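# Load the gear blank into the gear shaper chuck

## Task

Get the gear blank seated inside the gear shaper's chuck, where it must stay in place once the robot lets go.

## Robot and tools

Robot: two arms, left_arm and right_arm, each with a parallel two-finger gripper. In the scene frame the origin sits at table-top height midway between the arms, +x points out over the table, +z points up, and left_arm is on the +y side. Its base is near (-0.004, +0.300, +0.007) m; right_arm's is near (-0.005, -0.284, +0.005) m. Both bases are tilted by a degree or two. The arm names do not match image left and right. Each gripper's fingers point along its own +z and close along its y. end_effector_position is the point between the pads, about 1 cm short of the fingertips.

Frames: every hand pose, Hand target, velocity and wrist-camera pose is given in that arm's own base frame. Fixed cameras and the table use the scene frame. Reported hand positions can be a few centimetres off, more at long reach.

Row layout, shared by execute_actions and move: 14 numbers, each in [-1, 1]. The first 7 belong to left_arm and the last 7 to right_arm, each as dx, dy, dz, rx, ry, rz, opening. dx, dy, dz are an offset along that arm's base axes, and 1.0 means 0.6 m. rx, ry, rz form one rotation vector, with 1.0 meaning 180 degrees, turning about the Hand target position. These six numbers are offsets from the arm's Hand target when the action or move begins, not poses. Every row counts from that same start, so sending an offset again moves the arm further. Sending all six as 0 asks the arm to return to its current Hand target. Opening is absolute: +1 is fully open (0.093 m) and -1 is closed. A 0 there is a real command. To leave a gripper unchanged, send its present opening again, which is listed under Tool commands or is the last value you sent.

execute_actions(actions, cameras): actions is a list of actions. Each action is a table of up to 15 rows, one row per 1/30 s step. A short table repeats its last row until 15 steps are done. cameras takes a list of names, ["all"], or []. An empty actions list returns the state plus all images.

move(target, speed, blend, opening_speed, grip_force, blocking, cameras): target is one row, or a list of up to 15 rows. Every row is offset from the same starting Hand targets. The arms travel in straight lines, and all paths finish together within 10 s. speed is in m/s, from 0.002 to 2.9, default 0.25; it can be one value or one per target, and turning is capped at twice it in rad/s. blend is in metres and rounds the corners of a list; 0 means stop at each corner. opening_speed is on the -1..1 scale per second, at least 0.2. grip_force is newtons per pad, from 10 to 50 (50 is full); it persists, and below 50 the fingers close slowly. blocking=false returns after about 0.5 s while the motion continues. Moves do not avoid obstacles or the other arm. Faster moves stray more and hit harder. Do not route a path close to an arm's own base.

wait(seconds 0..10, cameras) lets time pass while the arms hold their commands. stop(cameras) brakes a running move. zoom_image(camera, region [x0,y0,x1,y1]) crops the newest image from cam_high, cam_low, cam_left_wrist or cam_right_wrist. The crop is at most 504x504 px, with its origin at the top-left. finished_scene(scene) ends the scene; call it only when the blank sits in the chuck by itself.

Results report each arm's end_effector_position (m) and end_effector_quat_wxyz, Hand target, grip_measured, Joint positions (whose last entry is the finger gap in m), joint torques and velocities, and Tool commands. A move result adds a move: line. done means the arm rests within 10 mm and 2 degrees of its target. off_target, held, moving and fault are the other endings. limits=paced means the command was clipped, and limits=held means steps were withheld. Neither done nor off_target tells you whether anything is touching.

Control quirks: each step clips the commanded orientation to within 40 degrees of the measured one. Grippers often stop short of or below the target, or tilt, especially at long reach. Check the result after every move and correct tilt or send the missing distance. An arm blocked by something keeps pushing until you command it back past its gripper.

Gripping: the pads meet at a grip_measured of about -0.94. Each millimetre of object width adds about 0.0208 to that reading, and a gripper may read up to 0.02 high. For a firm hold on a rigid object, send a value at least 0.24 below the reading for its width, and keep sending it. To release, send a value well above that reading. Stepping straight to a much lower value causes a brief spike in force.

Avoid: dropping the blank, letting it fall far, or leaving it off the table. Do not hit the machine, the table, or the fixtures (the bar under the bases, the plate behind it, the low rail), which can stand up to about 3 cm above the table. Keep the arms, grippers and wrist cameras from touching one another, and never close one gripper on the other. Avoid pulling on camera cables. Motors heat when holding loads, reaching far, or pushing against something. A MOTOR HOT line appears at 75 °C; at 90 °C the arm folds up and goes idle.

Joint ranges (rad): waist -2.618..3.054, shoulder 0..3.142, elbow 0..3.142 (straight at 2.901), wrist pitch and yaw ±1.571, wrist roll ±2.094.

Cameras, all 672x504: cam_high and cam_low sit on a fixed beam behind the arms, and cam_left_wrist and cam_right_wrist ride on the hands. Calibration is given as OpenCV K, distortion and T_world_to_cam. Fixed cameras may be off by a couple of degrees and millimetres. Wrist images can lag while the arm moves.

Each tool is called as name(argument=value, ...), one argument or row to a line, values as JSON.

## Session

execute_actions(
  actions=[],
)

zoom_image(
  camera="cam_high",
  region=[310, 160, 510, 410],
)

Scene clock: 0.00 s.
left_arm: end_effector_position=(+0.1357, -0.1450, +0.2470) grip_measured=+1.000 end_effector_quat_wxyz=(+0.451, +0.173, +0.863, -0.149) | right_arm: end_effector_position=(+0.3322, +0.0189, +0.1339) grip_measured=+1.000 end_effector_quat_wxyz=(+0.660, +0.188, +0.705, -0.178)
Joint positions: left_arm=[-1.396 0.625 0.902 -1.078 -0.699 -0.707 0.093] | right_arm=[0.504 1.58 0.254 1.2 1.025 0.105 0.093]
Joint velocities: within noise
Joint torques (N m): no reading
Heat: left arm: 35 °C; right arm: 35 °C.
Hand target: left_arm +0.1354, -0.1462, +0.2483; +0.450, +0.174, +0.863, -0.150 | right_arm +0.3346, +0.0203, +0.1397; +0.666, +0.193, +0.699, -0.172
Tool commands: left_gripper/opening=+1.0 right_gripper/opening=+1.0
camera_calibration:
cam_left_wrist: T_world_to_cam=[[-0.424755, -0.898294, 0.112482, -0.0996512], [-0.799041, 0.313584, -0.513029, 0.317691], [0.425578, -0.307789, -0.85097, 0.195006], [0, 0, 0, 1]] pos_world=[0.128531, -0.129118, 0.340138]
cam_right_wrist: T_world_to_cam=[[-0.506865, -0.861783, 0.0204348, 0.180937], [-0.430316, 0.232411, -0.872246, 0.291773], [0.746938, -0.450905, -0.48864, -0.090544], [0, 0, 0, 1]] pos_world=[0.284896, 0.0472899, 0.206557]

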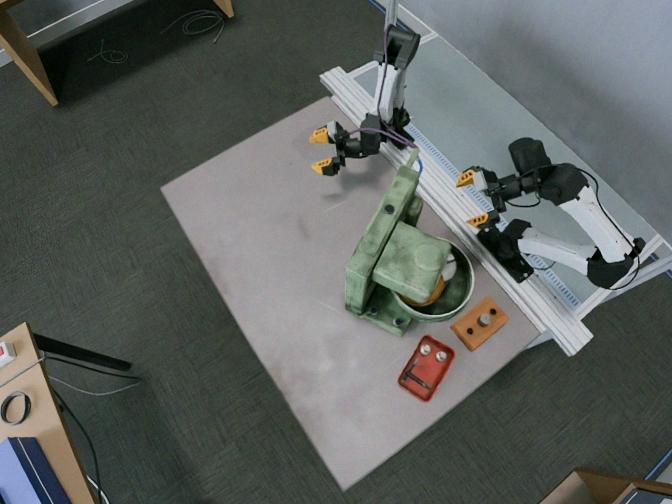

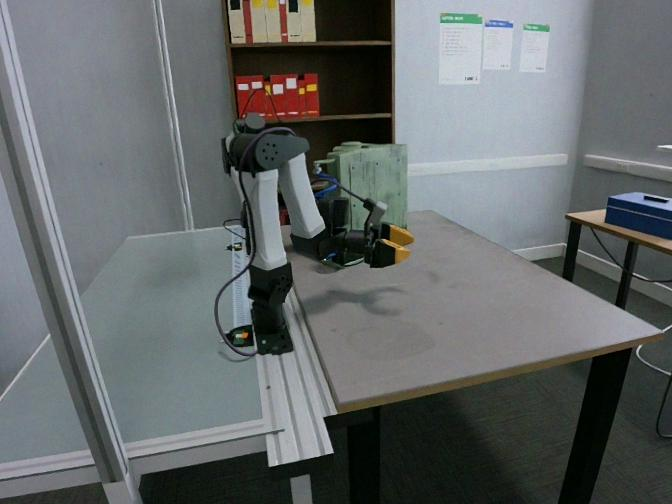

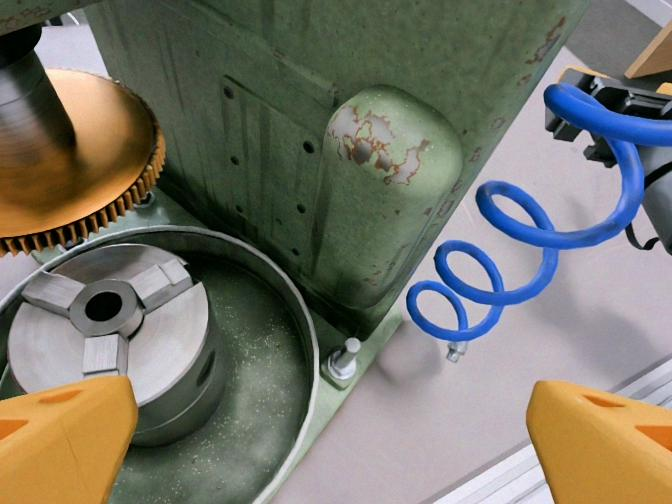

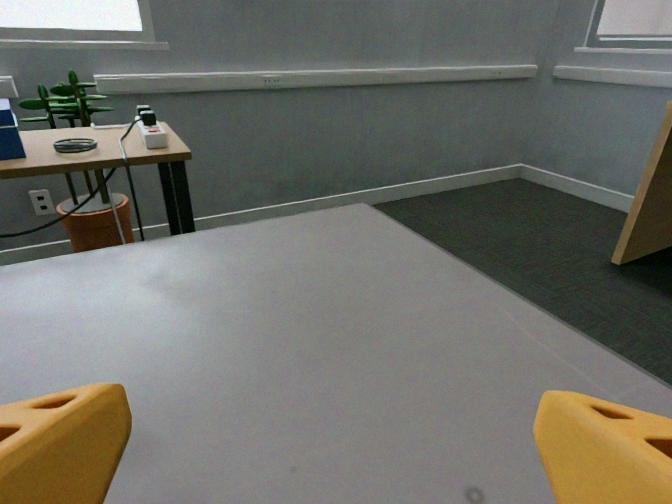

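Scaled by 2.016 from the camera's 672x504 image, which has a finer 960x720 frame.

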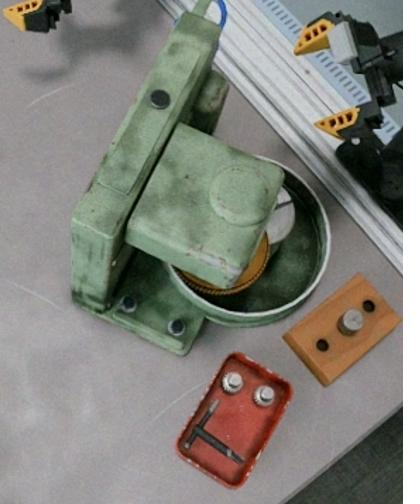

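move(
  target=[
    [0.07, 0.30, -0.03, 0.0471, -0.0031, 0.1371, 0.1, 0, 0, 0, 0, 0, 0, 1],
    [0.108, 0.415, -0.125, 0.0471, -0.0031, 0.1371, 0.1, 0, 0, 0, 0, 0, 0, 1],
  ],
  blend=[0.03, 0],
  speed=0.35,
  cameras=["cam_left_wrist"],
)

Scene clock: 17.53 s.
left_arm: end_effector_position=(+0.1997, +0.1020, +0.1649) grip_measured=+0.102 end_effector_quat_wxyz=(+0.458, +0.011, +0.889, +0.010) | right_arm: end_effector_position=(+0.3322, +0.0189, +0.1339) grip_measured=+1.000 end_effector_quat_wxyz=(+0.660, +0.188, +0.705, -0.178)
Joint positions: left_arm=[1.014 0.734 0.619 -0.812 0.757 0.776 0.05] | right_arm=[0.504 1.58 0.254 1.2 1.025 0.105 0.093]
Joint torques (N m): left_arm=[0.72 -0.03 8.64 1.57 0.44 0.16] | right_arm=[-0.24 -5.65 6.39 1.91 0.09 0.04]
Heat: left arm: 37 °C; right arm: 37 °C.
Hand target: left_arm +0.2002, +0.1028, +0.1733; +0.462, +0.019, +0.887, +0.014 | right_arm +0.3346, +0.0203, +0.1397; +0.666, +0.193, +0.699, -0.172
Off the commanded pose: left_arm 0.008 m, 1 deg | right_arm 0.006 m, 1 deg.
move: done
camera_calibration:
cam_left_wrist: T_world_to_cam=[[-0.00215052, -0.99986, -0.0165847, 0.105953], [-0.87337, 0.00995563, -0.486956, 0.29088], [0.487053, 0.0134374, -0.873269, 0.132524], [0, 0, 0, 1]] pos_world=[0.189728, 0.101261, 0.259132]
Images, in order (width x height): cam_left_wrist 672x504.

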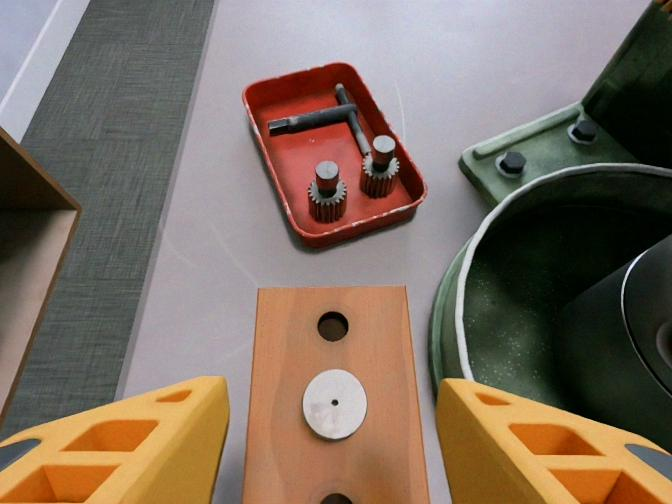

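move(
  target=[
    [0.0255, 0.003, -0.10, 0, 0, 0, 0.1, 0, 0, 0, 0, 0, 0, 1],
    [0.0255, 0.003, -0.18, 0, 0, 0, 0.1, 0, 0, 0, 0, 0, 0, 1],
  ],
  speed=0.12,
  blend=[0.01, 0],
  cameras=["cam_left_wrist"],
)

Scene clock: 24.07 s.
left_arm: end_effector_position=(+0.2166, +0.1070, +0.0716) grip_measured=+0.102 end_effector_quat_wxyz=(+0.467, +0.025, +0.884, +0.020) | right_arm: end_effector_position=(+0.3322, +0.0189, +0.1339) grip_measured=+1.000 end_effector_quat_wxyz=(+0.660, +0.188, +0.705, -0.178)
Joint positions: left_arm=[0.936 0.849 0.244 -0.238 0.718 0.707 0.05] | right_arm=[0.504 1.58 0.254 1.2 1.025 0.105 0.093]
Joint torques (N m): left_arm=[-0.61 -0.53 4.94 2.03 0.2 -0.07] | right_arm=[-0.24 -5.64 6.42 1.91 0.09 0.03]
Heat: left arm: 37 °C; right arm: 38 °C.
Hand target: left_arm +0.2156, +0.1046, +0.0653; +0.462, +0.019, +0.887, +0.014 | right_arm +0.3346, +0.0203, +0.1397; +0.666, +0.193, +0.699, -0.172
Off the commanded pose: left_arm 0.007 m, 1 deg | right_arm 0.006 m, 1 deg.
move: done
camera_calibration:
cam_left_wrist: T_world_to_cam=[[-0.0163015, -0.998799, -0.0462014, 0.114494], [-0.861986, 0.0374536, -0.505546, 0.255992], [0.50667, 0.0315838, -0.861562, 0.0357684], [0, 0, 0, 1]] pos_world=[0.204406, 0.103639, 0.165522]
Images, in order (width x height): cam_left_wrist 672x504.

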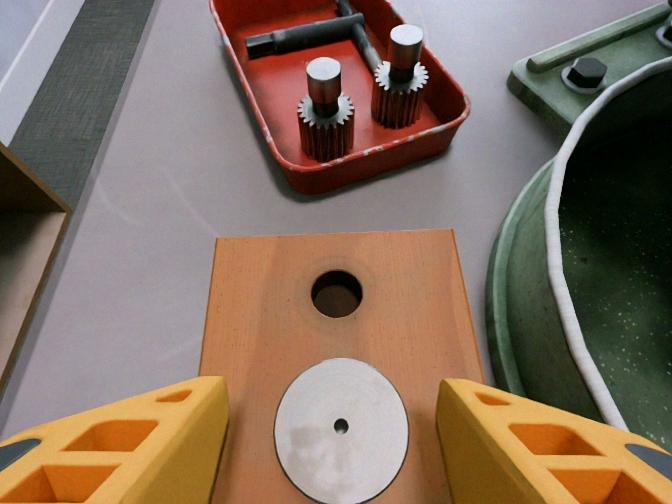

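move(
  target=[-0.004, -0.003, -0.008, 0, 0, 0, 0.1, 0, 0, 0, 0, 0, 0, 1],
  speed=0.1,
)

move(
  target=[0, 0, 0, 0, 0, 0, -0.75, 0, 0, 0, 0, 0, 0, 1],
  opening_speed=0.6,
  cameras=["cam_left_wrist"],
)

Scene clock: 28.33 s.
left_arm: end_effector_position=(+0.2146, +0.1043, +0.0653) grip_measured=+0.102 end_effector_quat_wxyz=(+0.465, +0.023, +0.885, +0.017) | right_arm: end_effector_position=(+0.3322, +0.0189, +0.1339) grip_measured=+1.000 end_effector_quat_wxyz=(+0.660, +0.188, +0.705, -0.178)
Joint positions: left_arm=[0.936 0.849 0.222 -0.226 0.718 0.707 0.05] | right_arm=[0.504 1.58 0.254 1.2 1.025 0.105 0.093]
Joint torques (N m): left_arm=[0.02 -0.85 4.98 2.01 0.23 -0.02] | right_arm=[-0.23 -5.67 6.42 1.91 0.08 0.04]
Heat: left arm: 37 °C; right arm: 39 °C.
Hand target: left_arm +0.2131, +0.1027, +0.0605; +0.462, +0.019, +0.887, +0.014 | right_arm +0.3346, +0.0203, +0.1397; +0.666, +0.193, +0.699, -0.172
Off the commanded pose: left_arm 0.005 m, 1 deg | right_arm 0.006 m, 1 deg.
move: done

Scene clock: 29.97 s.
left_arm: end_effector_position=(+0.2147, +0.1046, +0.0655) grip_measured=-0.470 end_effector_quat_wxyz=(+0.465, +0.023, +0.885, +0.017) | right_arm: end_effector_position=(+0.3322, +0.0189, +0.1339) grip_measured=+1.000 end_effector_quat_wxyz=(+0.660, +0.188, +0.705, -0.178)
Joint positions: left_arm=[0.936 0.849 0.222 -0.224 0.718 0.707 0.023] | right_arm=[0.504 1.58 0.254 1.2 1.025 0.105 0.093]
Joint torques (N m): left_arm=[-0.02 -0.79 4.92 1.99 0.24 -0.02] | right_arm=[-0.21 -5.65 6.41 1.92 0.08 0.04]
Heat: left arm: 37 °C; right arm: 39 °C.
Hand target: left_arm +0.2131, +0.1028, +0.0605; +0.462, +0.019, +0.887, +0.014 | right_arm +0.3346, +0.0203, +0.1397; +0.666, +0.193, +0.699, -0.172
Off the commanded pose: left_arm 0.006 m, 1 deg | right_arm 0.006 m, 1 deg.
move: done
camera_calibration:
cam_left_wrist: T_world_to_cam=[[-0.0162079, -0.999051, -0.0404226, 0.11139], [-0.864264, 0.0343272, -0.501866, 0.252024], [0.502777, 0.0268016, -0.864, 0.0330322], [0, 0, 0, 1]] pos_world=[0.203013, 0.101747, 0.159525]
Images, in order (width x height): cam_left_wrist 672x504.

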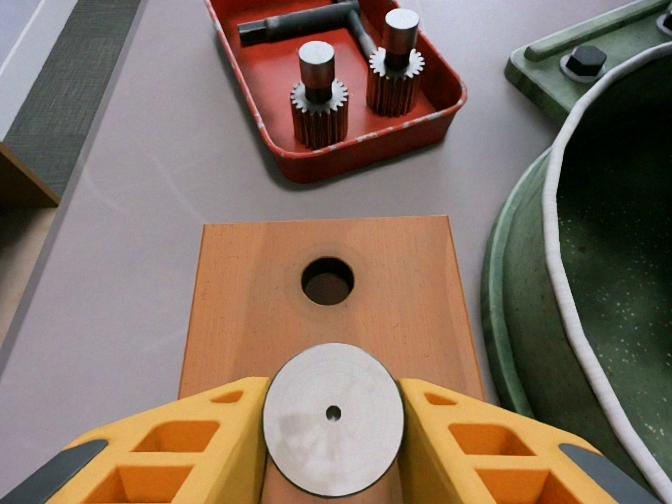

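move(
  target=[
    [0,0,0.27,0,0,0,-0.75,0,0,0,0,0,0,1],
    [-0.0585,-0.3047,0.336,0,0,0,-0.75,0,0,0,0,0,0,1],
    [-0.0585,-0.3047,0.2925,0,0,0,-0.75,0,0,0,0,0,0,1],
  ],
  speed=0.25,
  blend=[0.03,0.01,0],
  cameras=["cam_left_wrist"],
)

zoom_image(
  camera="cam_left_wrist",
  region=[220, 200, 460, 440],
)

Scene clock: 42.30 s.
left_arm: end_effector_position=(+0.1748, -0.0773, +0.2235) grip_measured=-0.482 end_effector_quat_wxyz=(+0.448, +0.031, +0.893, +0.024) | right_arm: end_effector_position=(+0.3322, +0.0189, +0.1339) grip_measured=+1.000 end_effector_quat_wxyz=(+0.660, +0.188, +0.705, -0.178)
Joint positions: left_arm=[-1.108 0.717 0.89 -1.22 -0.809 -0.809 0.022] | right_arm=[0.504 1.58 0.254 1.2 1.025 0.105 0.093]
Joint torques (N m): left_arm=[-0.58 1.18 8.46 1.69 -0.68 -0.11] | right_arm=[-0.25 -5.65 6.42 1.91 0.08 0.03]
Heat: left arm: 37 °C; right arm: 40 °C.
Hand target: left_arm +0.1780, -0.0801, +0.2360; +0.462, +0.019, +0.887, +0.014 | right_arm +0.3346, +0.0203, +0.1397; +0.666, +0.193, +0.699, -0.172
Off the commanded pose: left_arm 0.013 m, 3 deg | right_arm 0.006 m, 1 deg.
move: off_target (left_arm)
camera_calibration:
cam_left_wrist: T_world_to_cam=[[-0.0258451, -0.997918, -0.0590875, -0.0586156], [-0.882962, 0.0505027, -0.46672, 0.299639], [0.468733, 0.0401096, -0.882429, 0.205596], [0, 0, 0, 1]] pos_world=[0.166685, -0.0818725, 0.317808]
Images, in order (width x height): cam_left_wrist 672x504.

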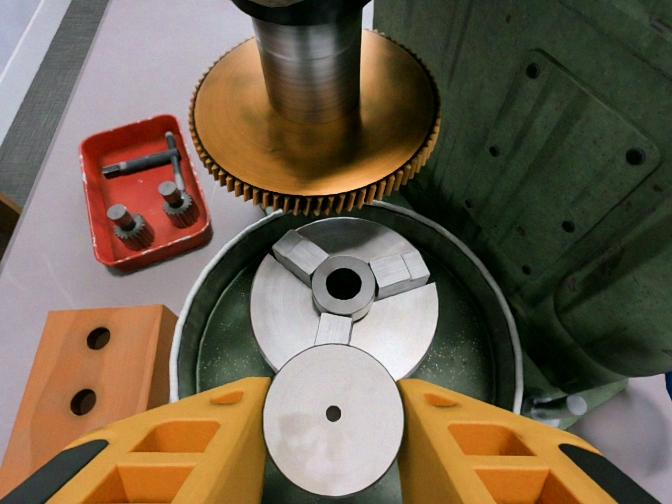

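Scaled by 2.100 from the camera's 672x504 image, which has a finer 960x720 frame.

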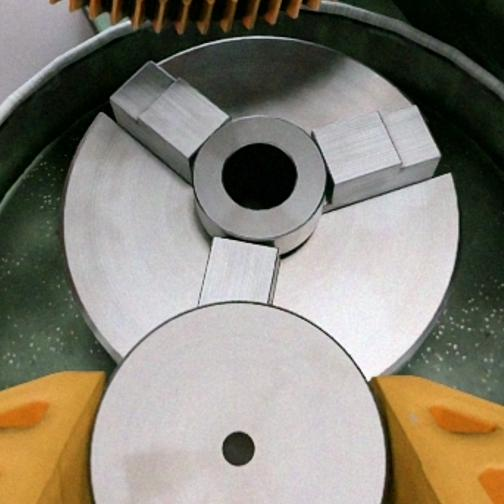

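move(
  target=[
    [0.111,0,-0.01,0,-0.011,0,-0.75,0,0,0,0,0,0,1],
    [0.111,0,-0.0575,0,-0.011,0,-0.75,0,0,0,0,0,0,1],
  ],
  speed=0.12,
  blend=[0.01,0],
  cameras=["cam_left_wrist"],
)

zoom_image(
  camera="cam_left_wrist",
  region=[220, 290, 450, 504],
)

Scene clock: 57.27 s.
left_arm: end_effector_position=(+0.2409, -0.0783, +0.1961) grip_measured=-0.482 end_effector_quat_wxyz=(+0.463, +0.020, +0.886, +0.022) | right_arm: end_effector_position=(+0.3322, +0.0189, +0.1339) grip_measured=+1.000 end_effector_quat_wxyz=(+0.660, +0.188, +0.705, -0.178)
Joint positions: left_arm=[-0.673 0.759 0.704 -0.681 -0.557 -0.375 0.022] | right_arm=[0.504 1.58 0.254 1.2 1.025 0.105 0.093]
Joint torques (N m): left_arm=[0.66 -1.57 5.96 2.62 -0.23 0.16] | right_arm=[-0.23 -5.65 6.45 1.91 0.09 0.03]
Heat: left arm: 39 °C; right arm: 41 °C.
Hand target: left_arm +0.2446, -0.0800, +0.2014; +0.477, +0.018, +0.879, +0.014 | right_arm +0.3346, +0.0203, +0.1397; +0.666, +0.193, +0.699, -0.172
Off the commanded pose: left_arm 0.007 m, 2 deg | right_arm 0.006 m, 1 deg.
move: done
camera_calibration:
cam_left_wrist: T_world_to_cam=[[-0.00644311, -0.998896, -0.0465395, -0.066707], [-0.866778, 0.0287868, -0.497863, 0.345825], [0.498653, 0.0371316, -0.866006, 0.139802], [0, 0, 0, 1]] pos_world=[0.229611, -0.0817796, 0.290138]
Images, in order (width x height): cam_left_wrist 672x504.

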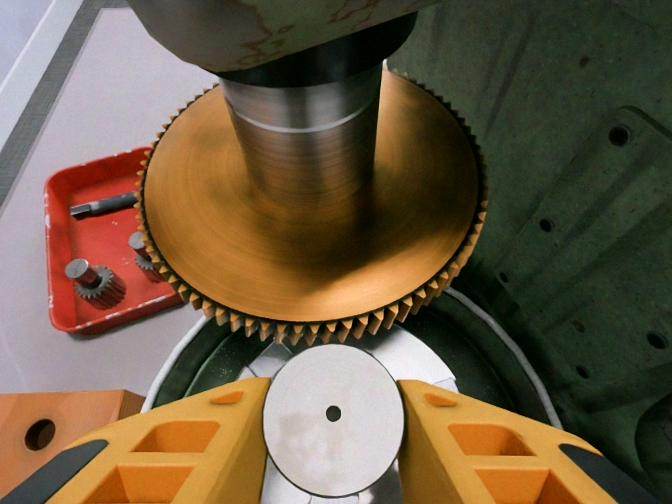

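Scaled by 2.191 from the camera's 672x504 image, which has a finer 960x720 frame.

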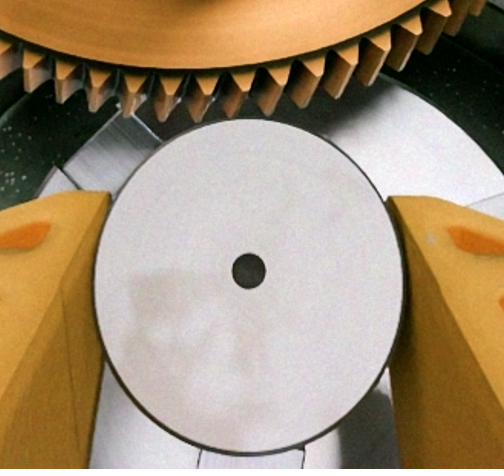

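move(
  target=[-0.003,-0.001,-0.0125,0,0,0,-0.75,0,0,0,0,0,0,1],
  speed=0.04,
)

Scene clock: 61.87 s.
left_arm: end_effector_position=(+0.2399, -0.0775, +0.1883) grip_measured=-0.482 end_effector_quat_wxyz=(+0.461, +0.021, +0.887, +0.024) | right_arm: end_effector_position=(+0.3322, +0.0189, +0.1339) grip_measured=+1.000 end_effector_quat_wxyz=(+0.660, +0.188, +0.705, -0.178)
Joint positions: left_arm=[-0.673 0.75 0.675 -0.665 -0.556 -0.375 0.022] | right_arm=[0.504 1.58 0.254 1.2 1.025 0.105 0.093]
Joint torques (N m): left_arm=[-0.51 -1.7 5.82 2.6 -0.33 0.08] | right_arm=[-0.24 -5.63 6.42 1.91 0.08 0.04]
Heat: left arm: 39 °C; right arm: 41 °C.
Hand target: left_arm +0.2428, -0.0806, +0.1940; +0.477, +0.018, +0.879, +0.014 | right_arm +0.3346, +0.0203, +0.1397; +0.666, +0.193, +0.699, -0.172
Off the commanded pose: left_arm 0.007 m, 2 deg | right_arm 0.006 m, 1 deg.
move: done

move(
  target=[0.0003,-0.003,-0.0125,0,0,0,-0.75,0,0,0,0,0,0,1],
  speed=0.04,
  cameras=["cam_left_wrist"],
)

zoom_image(
  camera="cam_left_wrist",
  region=[220, 290, 450, 504],
)

Scene clock: 66.97 s.
left_arm: end_effector_position=(+0.2408, -0.0802, +0.1825) grip_measured=-0.482 end_effector_quat_wxyz=(+0.464, +0.023, +0.886, +0.021) | right_arm: end_effector_position=(+0.3322, +0.0189, +0.1339) grip_measured=+1.000 end_effector_quat_wxyz=(+0.660, +0.188, +0.705, -0.178)
Joint positions: left_arm=[-0.68 0.75 0.647 -0.632 -0.558 -0.375 0.022] | right_arm=[0.504 1.58 0.254 1.2 1.025 0.105 0.093]
Joint torques (N m): left_arm=[-0.66 -1.62 5.76 2.55 -0.39 0] | right_arm=[-0.23 -5.65 6.42 1.91 0.08 0.04]
Heat: left arm: 39 °C; right arm: 41 °C.
Hand target: left_arm +0.2430, -0.0824, +0.1866; +0.477, +0.018, +0.879, +0.014 | right_arm +0.3346, +0.0203, +0.1397; +0.666, +0.193, +0.699, -0.172
Off the commanded pose: left_arm 0.005 m, 2 deg | right_arm 0.006 m, 1 deg.
move: done
camera_calibration:
cam_left_wrist: T_world_to_cam=[[-0.0132811, -0.998807, -0.0470013, -0.0675244], [-0.866278, 0.0349693, -0.498337, 0.339473], [0.499386, 0.0340978, -0.865709, 0.127687], [0, 0, 0, 1]] pos_world=[0.229416, -0.0836687, 0.276537]
Images, in order (width x height): cam_left_wrist 672x504.

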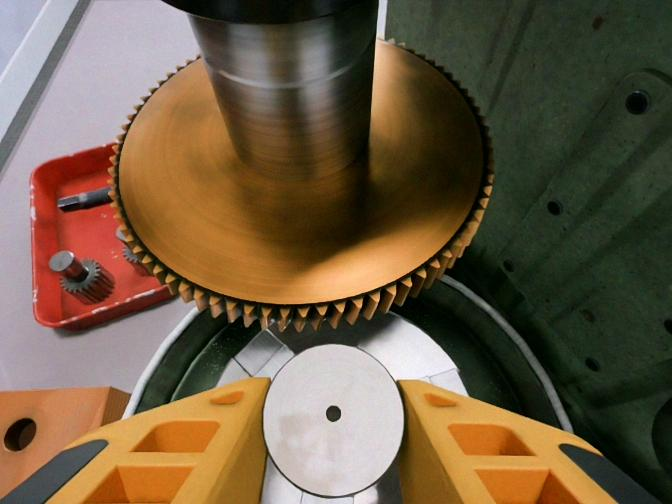

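Scaled by 2.191 from the camera's 672x504 image, which has a finer 960x720 frame.

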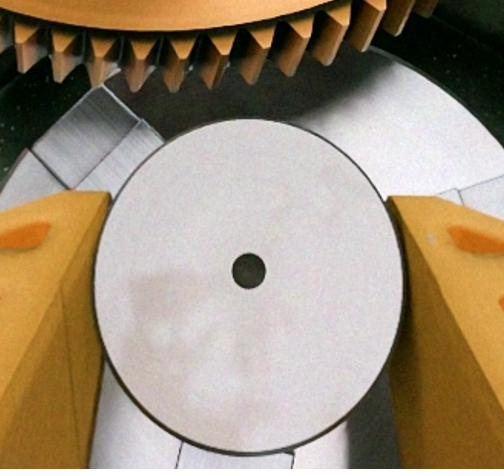

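move(
  target=[0.0,0.0045,0.0015,0,0,0,-0.75,0,0,0,0,0,0,1],
  speed=0.04,
)

Scene clock: 74.67 s.
left_arm: end_effector_position=(+0.2405, -0.0794, +0.1841) grip_measured=-0.482 end_effector_quat_wxyz=(+0.466, +0.021, +0.884, +0.019) | right_arm: end_effector_position=(+0.3322, +0.0189, +0.1339) grip_measured=+1.000 end_effector_quat_wxyz=(+0.660, +0.188, +0.705, -0.178)
Joint positions: left_arm=[-0.678 0.743 0.647 -0.632 -0.558 -0.375 0.022] | right_arm=[0.504 1.58 0.254 1.2 1.025 0.105 0.093]
Joint torques (N m): left_arm=[0.68 -1.72 5.74 2.53 -0.27 0.11] | right_arm=[-0.23 -5.64 6.39 1.91 0.09 0.04]
Heat: left arm: 39 °C; right arm: 41 °C.
Hand target: left_arm +0.2430, -0.0797, +0.1874; +0.477, +0.018, +0.879, +0.014 | right_arm +0.3346, +0.0203, +0.1397; +0.666, +0.193, +0.699, -0.172
Off the commanded pose: left_arm 0.004 m, 2 deg | right_arm 0.006 m, 1 deg.
move: done

move(
  target=[
    [-0.001,0.0015,-0.01,0,0.002,0,-0.75,0,0,0,0,0,0,1],
    [0.001,0.0015,-0.012,0,0.002,0,-0.75,0,0,0,0,0,0,1],
    [0.0,0.004,-0.012,0,0.002,0,-0.75,0,0,0,0,0,0,1],
    [-0.004,0.002,-0.012,0,0.004,0,-0.75,0,0,0,0,0,0,1],
    [-0.001,-0.001,-0.014,0,0.004,0,-0.75,0,0,0,0,0,0,1],
    [-0.001,0.0015,-0.014,0,0.004,0,-0.75,0,0,0,0,0,0,1],
  ],
  speed=0.03,
  blend=0.0005,
  cameras=["cam_left_wrist"],
)

zoom_image(
  camera="cam_left_wrist",
  region=[220, 290, 450, 504],
)

Scene clock: 79.87 s.
left_arm: end_effector_position=(+0.2418, -0.0778, +0.1824) grip_measured=-0.482 end_effector_quat_wxyz=(+0.472, +0.015, +0.881, +0.016) | right_arm: end_effector_position=(+0.3322, +0.0189, +0.1339) grip_measured=+1.000 end_effector_quat_wxyz=(+0.660, +0.188, +0.705, -0.178)
Joint positions: left_arm=[-0.667 0.731 0.627 -0.606 -0.553 -0.374 0.022] | right_arm=[0.504 1.58 0.254 1.2 1.025 0.105 0.093]
Joint torques (N m): left_arm=[0.38 -0.72 5.38 2.39 -0.18 0.11] | right_arm=[-0.25 -5.63 6.42 1.91 0.08 0.04]
Heat: left arm: 39 °C; right arm: 42 °C.
Hand target: left_arm +0.2424, -0.0788, +0.1791; +0.472, +0.018, +0.882, +0.014 | right_arm +0.3346, +0.0203, +0.1397; +0.666, +0.193, +0.699, -0.172
Off the commanded pose: left_arm 0.004 m, 0 deg | right_arm 0.006 m, 1 deg.
move: done
camera_calibration:
cam_left_wrist: T_world_to_cam=[[-0.00299698, -0.999552, -0.0297929, -0.0708042], [-0.85713, 0.0179139, -0.514789, 0.339751], [0.515092, 0.0239936, -0.856799, 0.120797], [0, 0, 0, 1]] pos_world=[0.228777, -0.079757, 0.276289]
Images, in order (width x height): cam_left_wrist 672x504.

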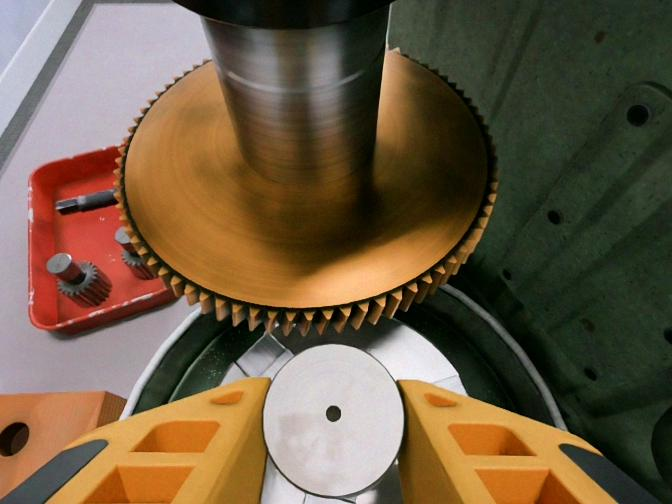

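Scaled by 2.191 from the camera's 672x504 image, which has a finer 960x720 frame.

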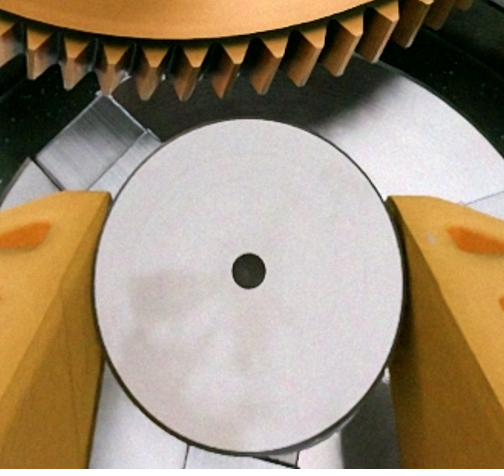

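move(
  target=[
    [-0.0033,-0.0012,-0.006,0,0.005,0,-0.75,0,0,0,0,0,0,1],
    [-0.004,0.0008,-0.006,0,0.005,0,-0.75,0,0,0,0,0,0,1],
    [-0.0065,0.001,-0.006,0,0.005,0,-0.75,0,0,0,0,0,0,1],
    [-0.008,-0.0012,-0.006,0,0.005,0,-0.75,0,0,0,0,0,0,1],
    [-0.0065,-0.004,-0.008,0,0.005,0,-0.75,0,0,0,0,0,0,1],
    [-0.003,-0.004,-0.008,0,0.005,0,-0.75,0,0,0,0,0,0,1],
    [-0.001,-0.0012,-0.008,0,0.005,0,-0.75,0,0,0,0,0,0,1],
    [-0.003,0.0025,-0.008,0,0.005,0,-0.75,0,0,0,0,0,0,1],
    [-0.0075,0.0025,-0.008,0,0.005,0,-0.75,0,0,0,0,0,0,1],
    [-0.0095,-0.0012,-0.01,0,0.005,0,-0.75,0,0,0,0,0,0,1],
    [-0.0075,-0.0052,-0.01,0,0.005,0,-0.75,0,0,0,0,0,0,1],
    [-0.0035,-0.0052,-0.01,0,0.005,0,-0.75,0,0,0,0,0,0,1],
    [-0.004,-0.0012,-0.01,0,0.005,0,-0.75,0,0,0,0,0,0,1],
  ],
  speed=0.03,
  blend=0.0005,
  cameras=["cam_left_wrist"],
)

zoom_image(
  camera="cam_left_wrist",
  region=[220, 290, 450, 504],
)

Scene clock: 90.57 s.
left_arm: end_effector_position=(+0.2405, -0.0807, +0.1802) grip_measured=-0.482 end_effector_quat_wxyz=(+0.471, +0.019, +0.882, +0.012) | right_arm: end_effector_position=(+0.3322, +0.0189, +0.1339) grip_measured=+1.000 end_effector_quat_wxyz=(+0.660, +0.188, +0.705, -0.178)
Joint positions: left_arm=[-0.681 0.729 0.618 -0.601 -0.555 -0.379 0.022] | right_arm=[0.504 1.58 0.254 1.2 1.025 0.105 0.093]
Joint torques (N m): left_arm=[0.79 -0.5 5.22 2.23 -0.18 0.01] | right_arm=[-0.21 -5.65 6.41 1.91 0.09 0.04]
Heat: left arm: 39 °C; right arm: 42 °C.
Hand target: left_arm +0.2400, -0.0795, +0.1730; +0.465, +0.019, +0.885, +0.014 | right_arm +0.3346, +0.0203, +0.1397; +0.666, +0.193, +0.699, -0.172
Off the commanded pose: left_arm 0.007 m, 1 deg | right_arm 0.006 m, 1 deg.
move: done
camera_calibration:
cam_left_wrist: T_world_to_cam=[[-0.0127821, -0.999558, -0.0268534, -0.0719339], [-0.857445, 0.024773, -0.513979, 0.33792], [0.514417, 0.0164555, -0.857382, 0.119242], [0, 0, 0, 1]] pos_world=[0.227488, -0.0822356, 0.273988]
Images, in order (width x height): cam_left_wrist 672x504.

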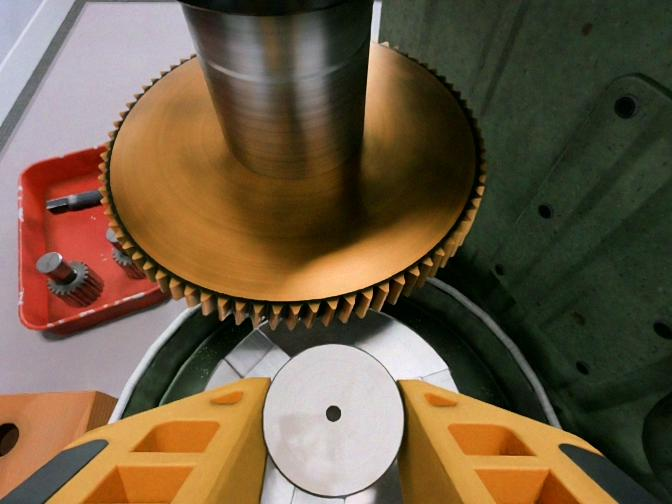

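Scaled by 2.191 from the camera's 672x504 image, which has a finer 960x720 frame.

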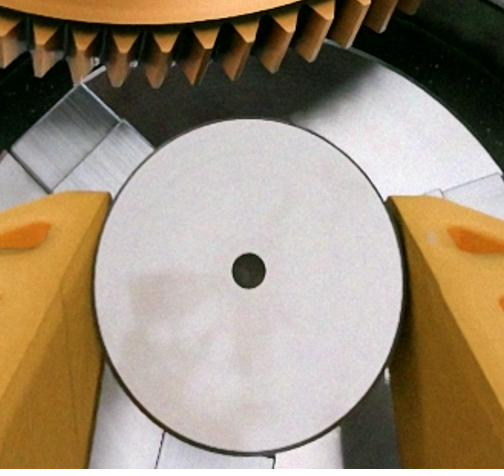

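move(
  target=[
    [0.004,0.002,-0.004,0,-0.01,0,-0.75,0,0,0,0,0,0,1],
    [-0.005,0.003,-0.004,0,0.01,0,-0.75,0,0,0,0,0,0,1],
    [0,0.007,-0.006,0.01,0,0,-0.75,0,0,0,0,0,0,1],
    [0,-0.001,-0.006,-0.01,0,0,-0.75,0,0,0,0,0,0,1],
    [0.004,0.004,-0.008,0,-0.01,0,-0.75,0,0,0,0,0,0,1],
    [-0.005,0.004,-0.008,0,0.01,0,-0.75,0,0,0,0,0,0,1],
    [0,0.008,-0.01,0.01,0.003,0,-0.75,0,0,0,0,0,0,1],
    [0,0.0,-0.01,-0.01,0.003,0,-0.75,0,0,0,0,0,0,1],
    [-0.001,0.003,-0.01,0.003,0.003,0,-0.75,0,0,0,0,0,0,1],
  ],
  speed=0.04,
  blend=0.0008,
)

Scene clock: 106.97 s.
left_arm: end_effector_position=(+0.2418, -0.0801, +0.1739) grip_measured=-0.482 end_effector_quat_wxyz=(+0.471, +0.016, +0.882, +0.005) | right_arm: end_effector_position=(+0.3322, +0.0189, +0.1339) grip_measured=+1.000 end_effector_quat_wxyz=(+0.660, +0.188, +0.705, -0.178)
Joint positions: left_arm=[-0.661 0.721 0.591 -0.57 -0.53 -0.374 0.022] | right_arm=[0.504 1.58 0.254 1.2 1.025 0.105 0.093]
Joint torques (N m): left_arm=[-0.4 0.21 6.13 1.99 -0.37 0.03] | right_arm=[-0.24 -5.65 6.41 1.91 0.09 0.03]
Heat: left arm: 39 °C; right arm: 42 °C.
Hand target: left_arm +0.2394, -0.0777, +0.1669; +0.460, +0.021, +0.887, +0.018 | right_arm +0.3346, +0.0203, +0.1397; +0.666, +0.193, +0.699, -0.172
Off the commanded pose: left_arm 0.008 m, 2 deg | right_arm 0.006 m, 1 deg.
move: done

move(
  target=[
    [0.003,0.0,-0.008,0,-0.008,0,-0.75,0,0,0,0,0,0,1],
    [-0.006,0.0,-0.008,0,0.012,0,-0.75,0,0,0,0,0,0,1],
    [-0.001,0.004,-0.01,0.01,0.003,0,-0.75,0,0,0,0,0,0,1],
    [-0.001,-0.006,-0.01,-0.01,0.003,0,-0.75,0,0,0,0,0,0,1],
    [0.003,-0.001,-0.012,0,-0.008,0,-0.75,0,0,0,0,0,0,1],
    [-0.006,-0.001,-0.014,0,0.012,0,-0.75,0,0,0,0,0,0,1],
    [-0.001,0.004,-0.016,0.01,0.003,0,-0.75,0,0,0,0,0,0,1],
    [-0.001,-0.006,-0.018,-0.01,0.003,0,-0.75,0,0,0,0,0,0,1],
    [-0.001,-0.001,-0.018,0.003,0.004,0,-0.75,0,0,0,0,0,0,1],
  ],
  speed=0.04,
  blend=0.0008,
)

Scene clock: 118.23 s.
left_arm: end_effector_position=(+0.2420, -0.0801, +0.1664) grip_measured=-0.482 end_effector_quat_wxyz=(+0.470, +0.012, +0.882, +0.010) | right_arm: end_effector_position=(+0.3322, +0.0189, +0.1339) grip_measured=+1.000 end_effector_quat_wxyz=(+0.660, +0.188, +0.705, -0.178)
Joint positions: left_arm=[-0.67 0.728 0.565 -0.549 -0.546 -0.387 0.022] | right_arm=[0.504 1.58 0.254 1.2 1.025 0.105 0.093]
Joint torques (N m): left_arm=[0.01 0.43 5.71 1.95 -0.25 0.09] | right_arm=[-0.25 -5.64 6.43 1.91 0.09 0.04]
Heat: left arm: 39 °C; right arm: 43 °C.
Hand target: left_arm +0.2388, -0.0784, +0.1562; +0.455, +0.023, +0.890, +0.022 | right_arm +0.3346, +0.0203, +0.1397; +0.666, +0.193, +0.699, -0.172
Off the commanded pose: left_arm 0.011 m, 3 deg | right_arm 0.006 m, 1 deg.
move: off_target (left_arm)

move(
  target=[0.004, -0.002, 0.016, -0.005, -0.014, -0.006, -0.75, 0, 0, 0, 0, 0, 0, 1],
  speed=0.04,
)

move(
  target=[0, 0, 0, 0, 0, 0, 0.0, 0, 0, 0, 0, 0, 0, 1],
  opening_speed=0.6,
  cameras=["cam_left_wrist"],
)

Scene clock: 122.67 s.
left_arm: end_effector_position=(+0.2415, -0.0809, +0.1681) grip_measured=-0.482 end_effector_quat_wxyz=(+0.474, +0.018, +0.880, +0.007) | right_arm: end_effector_position=(+0.3322, +0.0189, +0.1339) grip_measured=+1.000 end_effector_quat_wxyz=(+0.660, +0.188, +0.705, -0.178)
Joint positions: left_arm=[-0.67 0.715 0.561 -0.542 -0.54 -0.372 0.022] | right_arm=[0.504 1.58 0.254 1.2 1.025 0.105 0.093]
Joint torques (N m): left_arm=[0.68 -1.28 5.63 2.31 -0.22 0.27] | right_arm=[-0.24 -5.64 6.41 1.91 0.09 0.03]
Heat: left arm: 39 °C; right arm: 43 °C.
Hand target: left_arm +0.2412, -0.0795, +0.1659; +0.474, +0.027, +0.880, +0.011 | right_arm +0.3346, +0.0203, +0.1397; +0.666, +0.193, +0.699, -0.172
Off the commanded pose: left_arm 0.003 m, 1 deg | right_arm 0.006 m, 1 deg.
move: done

Scene clock: 124.13 s.
left_arm: end_effector_position=(+0.2414, -0.0809, +0.1680) grip_measured=-0.002 end_effector_quat_wxyz=(+0.474, +0.024, +0.880, +0.009) | right_arm: end_effector_position=(+0.3322, +0.0189, +0.1339) grip_measured=+1.000 end_effector_quat_wxyz=(+0.660, +0.188, +0.705, -0.178)
Joint positions: left_arm=[-0.67 0.715 0.56 -0.542 -0.54 -0.359 0.045] | right_arm=[0.504 1.58 0.254 1.2 1.025 0.105 0.093]
Joint torques (N m): left_arm=[0.73 -1.24 5.67 2.31 -0.2 0.15] | right_arm=[-0.23 -5.65 6.39 1.9 0.09 0.04]
Heat: left arm: 39 °C; right arm: 43 °C.
Hand target: left_arm +0.2412, -0.0795, +0.1657; +0.474, +0.027, +0.880, +0.011 | right_arm +0.3346, +0.0203, +0.1397; +0.666, +0.193, +0.699, -0.172
Off the commanded pose: left_arm 0.003 m, 0 deg | right_arm 0.006 m, 1 deg.
move: done
camera_calibration:
cam_left_wrist: T_world_to_cam=[[-0.0246666, -0.999324, -0.02727, -0.0694998], [-0.854193, 0.0352405, -0.518761, 0.333364], [0.519371, 0.0104978, -0.854484, 0.10619], [0, 0, 0, 1]] pos_world=[0.227891, -0.0823155, 0.261779]
Images, in order (width x height): cam_left_wrist 672x504.

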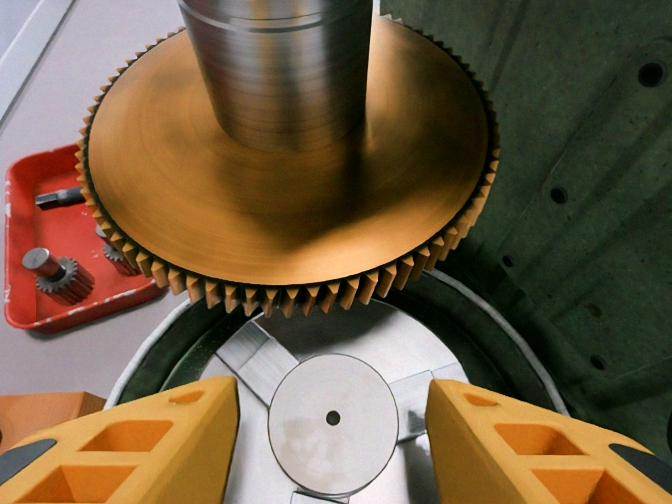

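move(
  target=[
    [-0.05, 0.0, 0.05, 0, 0, 0, 0.0, 0, 0, 0, 0, 0, 0, 1],
    [-0.11, 0, 0.10, 0, 0, 0, 0.0, 0, 0, 0, 0, 0, 0, 1],
  ],
  blend=[0.02, 0],
  speed=0.12,
  cameras=["cam_left_wrist"],
)

zoom_image(
  camera="cam_left_wrist",
  region=[220, 170, 500, 450],
)

Scene clock: 132.47 s.
left_arm: end_effector_position=(+0.1746, -0.0777, +0.2182) grip_measured=-0.002 end_effector_quat_wxyz=(+0.470, +0.034, +0.882, +0.016) | right_arm: end_effector_position=(+0.3322, +0.0189, +0.1339) grip_measured=+1.000 end_effector_quat_wxyz=(+0.660, +0.188, +0.705, -0.178)
Joint positions: left_arm=[-1.148 0.67 0.827 -1.175 -0.858 -0.815 0.045] | right_arm=[0.504 1.58 0.254 1.2 1.025 0.105 0.093]
Joint torques (N m): left_arm=[-0.66 1.72 8.1 1.49 -0.54 -0.09] | right_arm=[-0.23 -5.65 6.42 1.91 0.09 0.03]
Heat: left arm: 40 °C; right arm: 43 °C.
Hand target: left_arm +0.1752, -0.0795, +0.2258; +0.474, +0.027, +0.880, +0.011 | right_arm +0.3346, +0.0203, +0.1397; +0.666, +0.193, +0.699, -0.172
Off the commanded pose: left_arm 0.008 m, 1 deg | right_arm 0.006 m, 1 deg.
move: done
camera_calibration:
cam_left_wrist: T_world_to_cam=[[-0.0353827, -0.998209, -0.0482454, -0.0600116], [-0.857632, 0.0551121, -0.511303, 0.302684], [0.513046, 0.0232855, -0.858045, 0.186639], [0, 0, 0, 1]] pos_world=[0.161713, -0.0809317, 0.312013]
Images, in order (width x height): cam_left_wrist 672x504.

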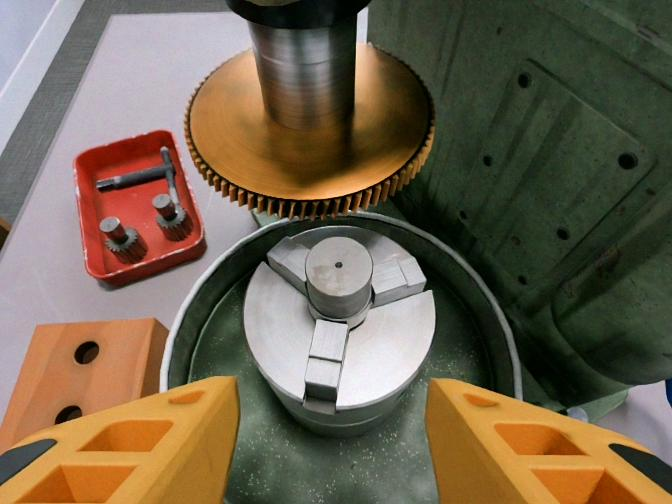

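Scaled by 1.800 from the camera's 672x504 image, which has a finer 960x720 frame.

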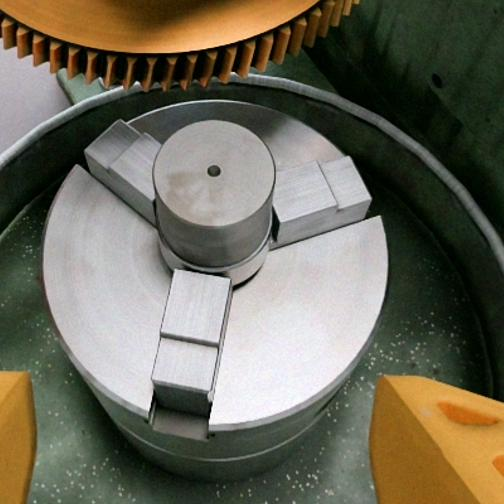

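Seated.

finished_scene(
  scene=2,
)

The scene is finished: the task was done.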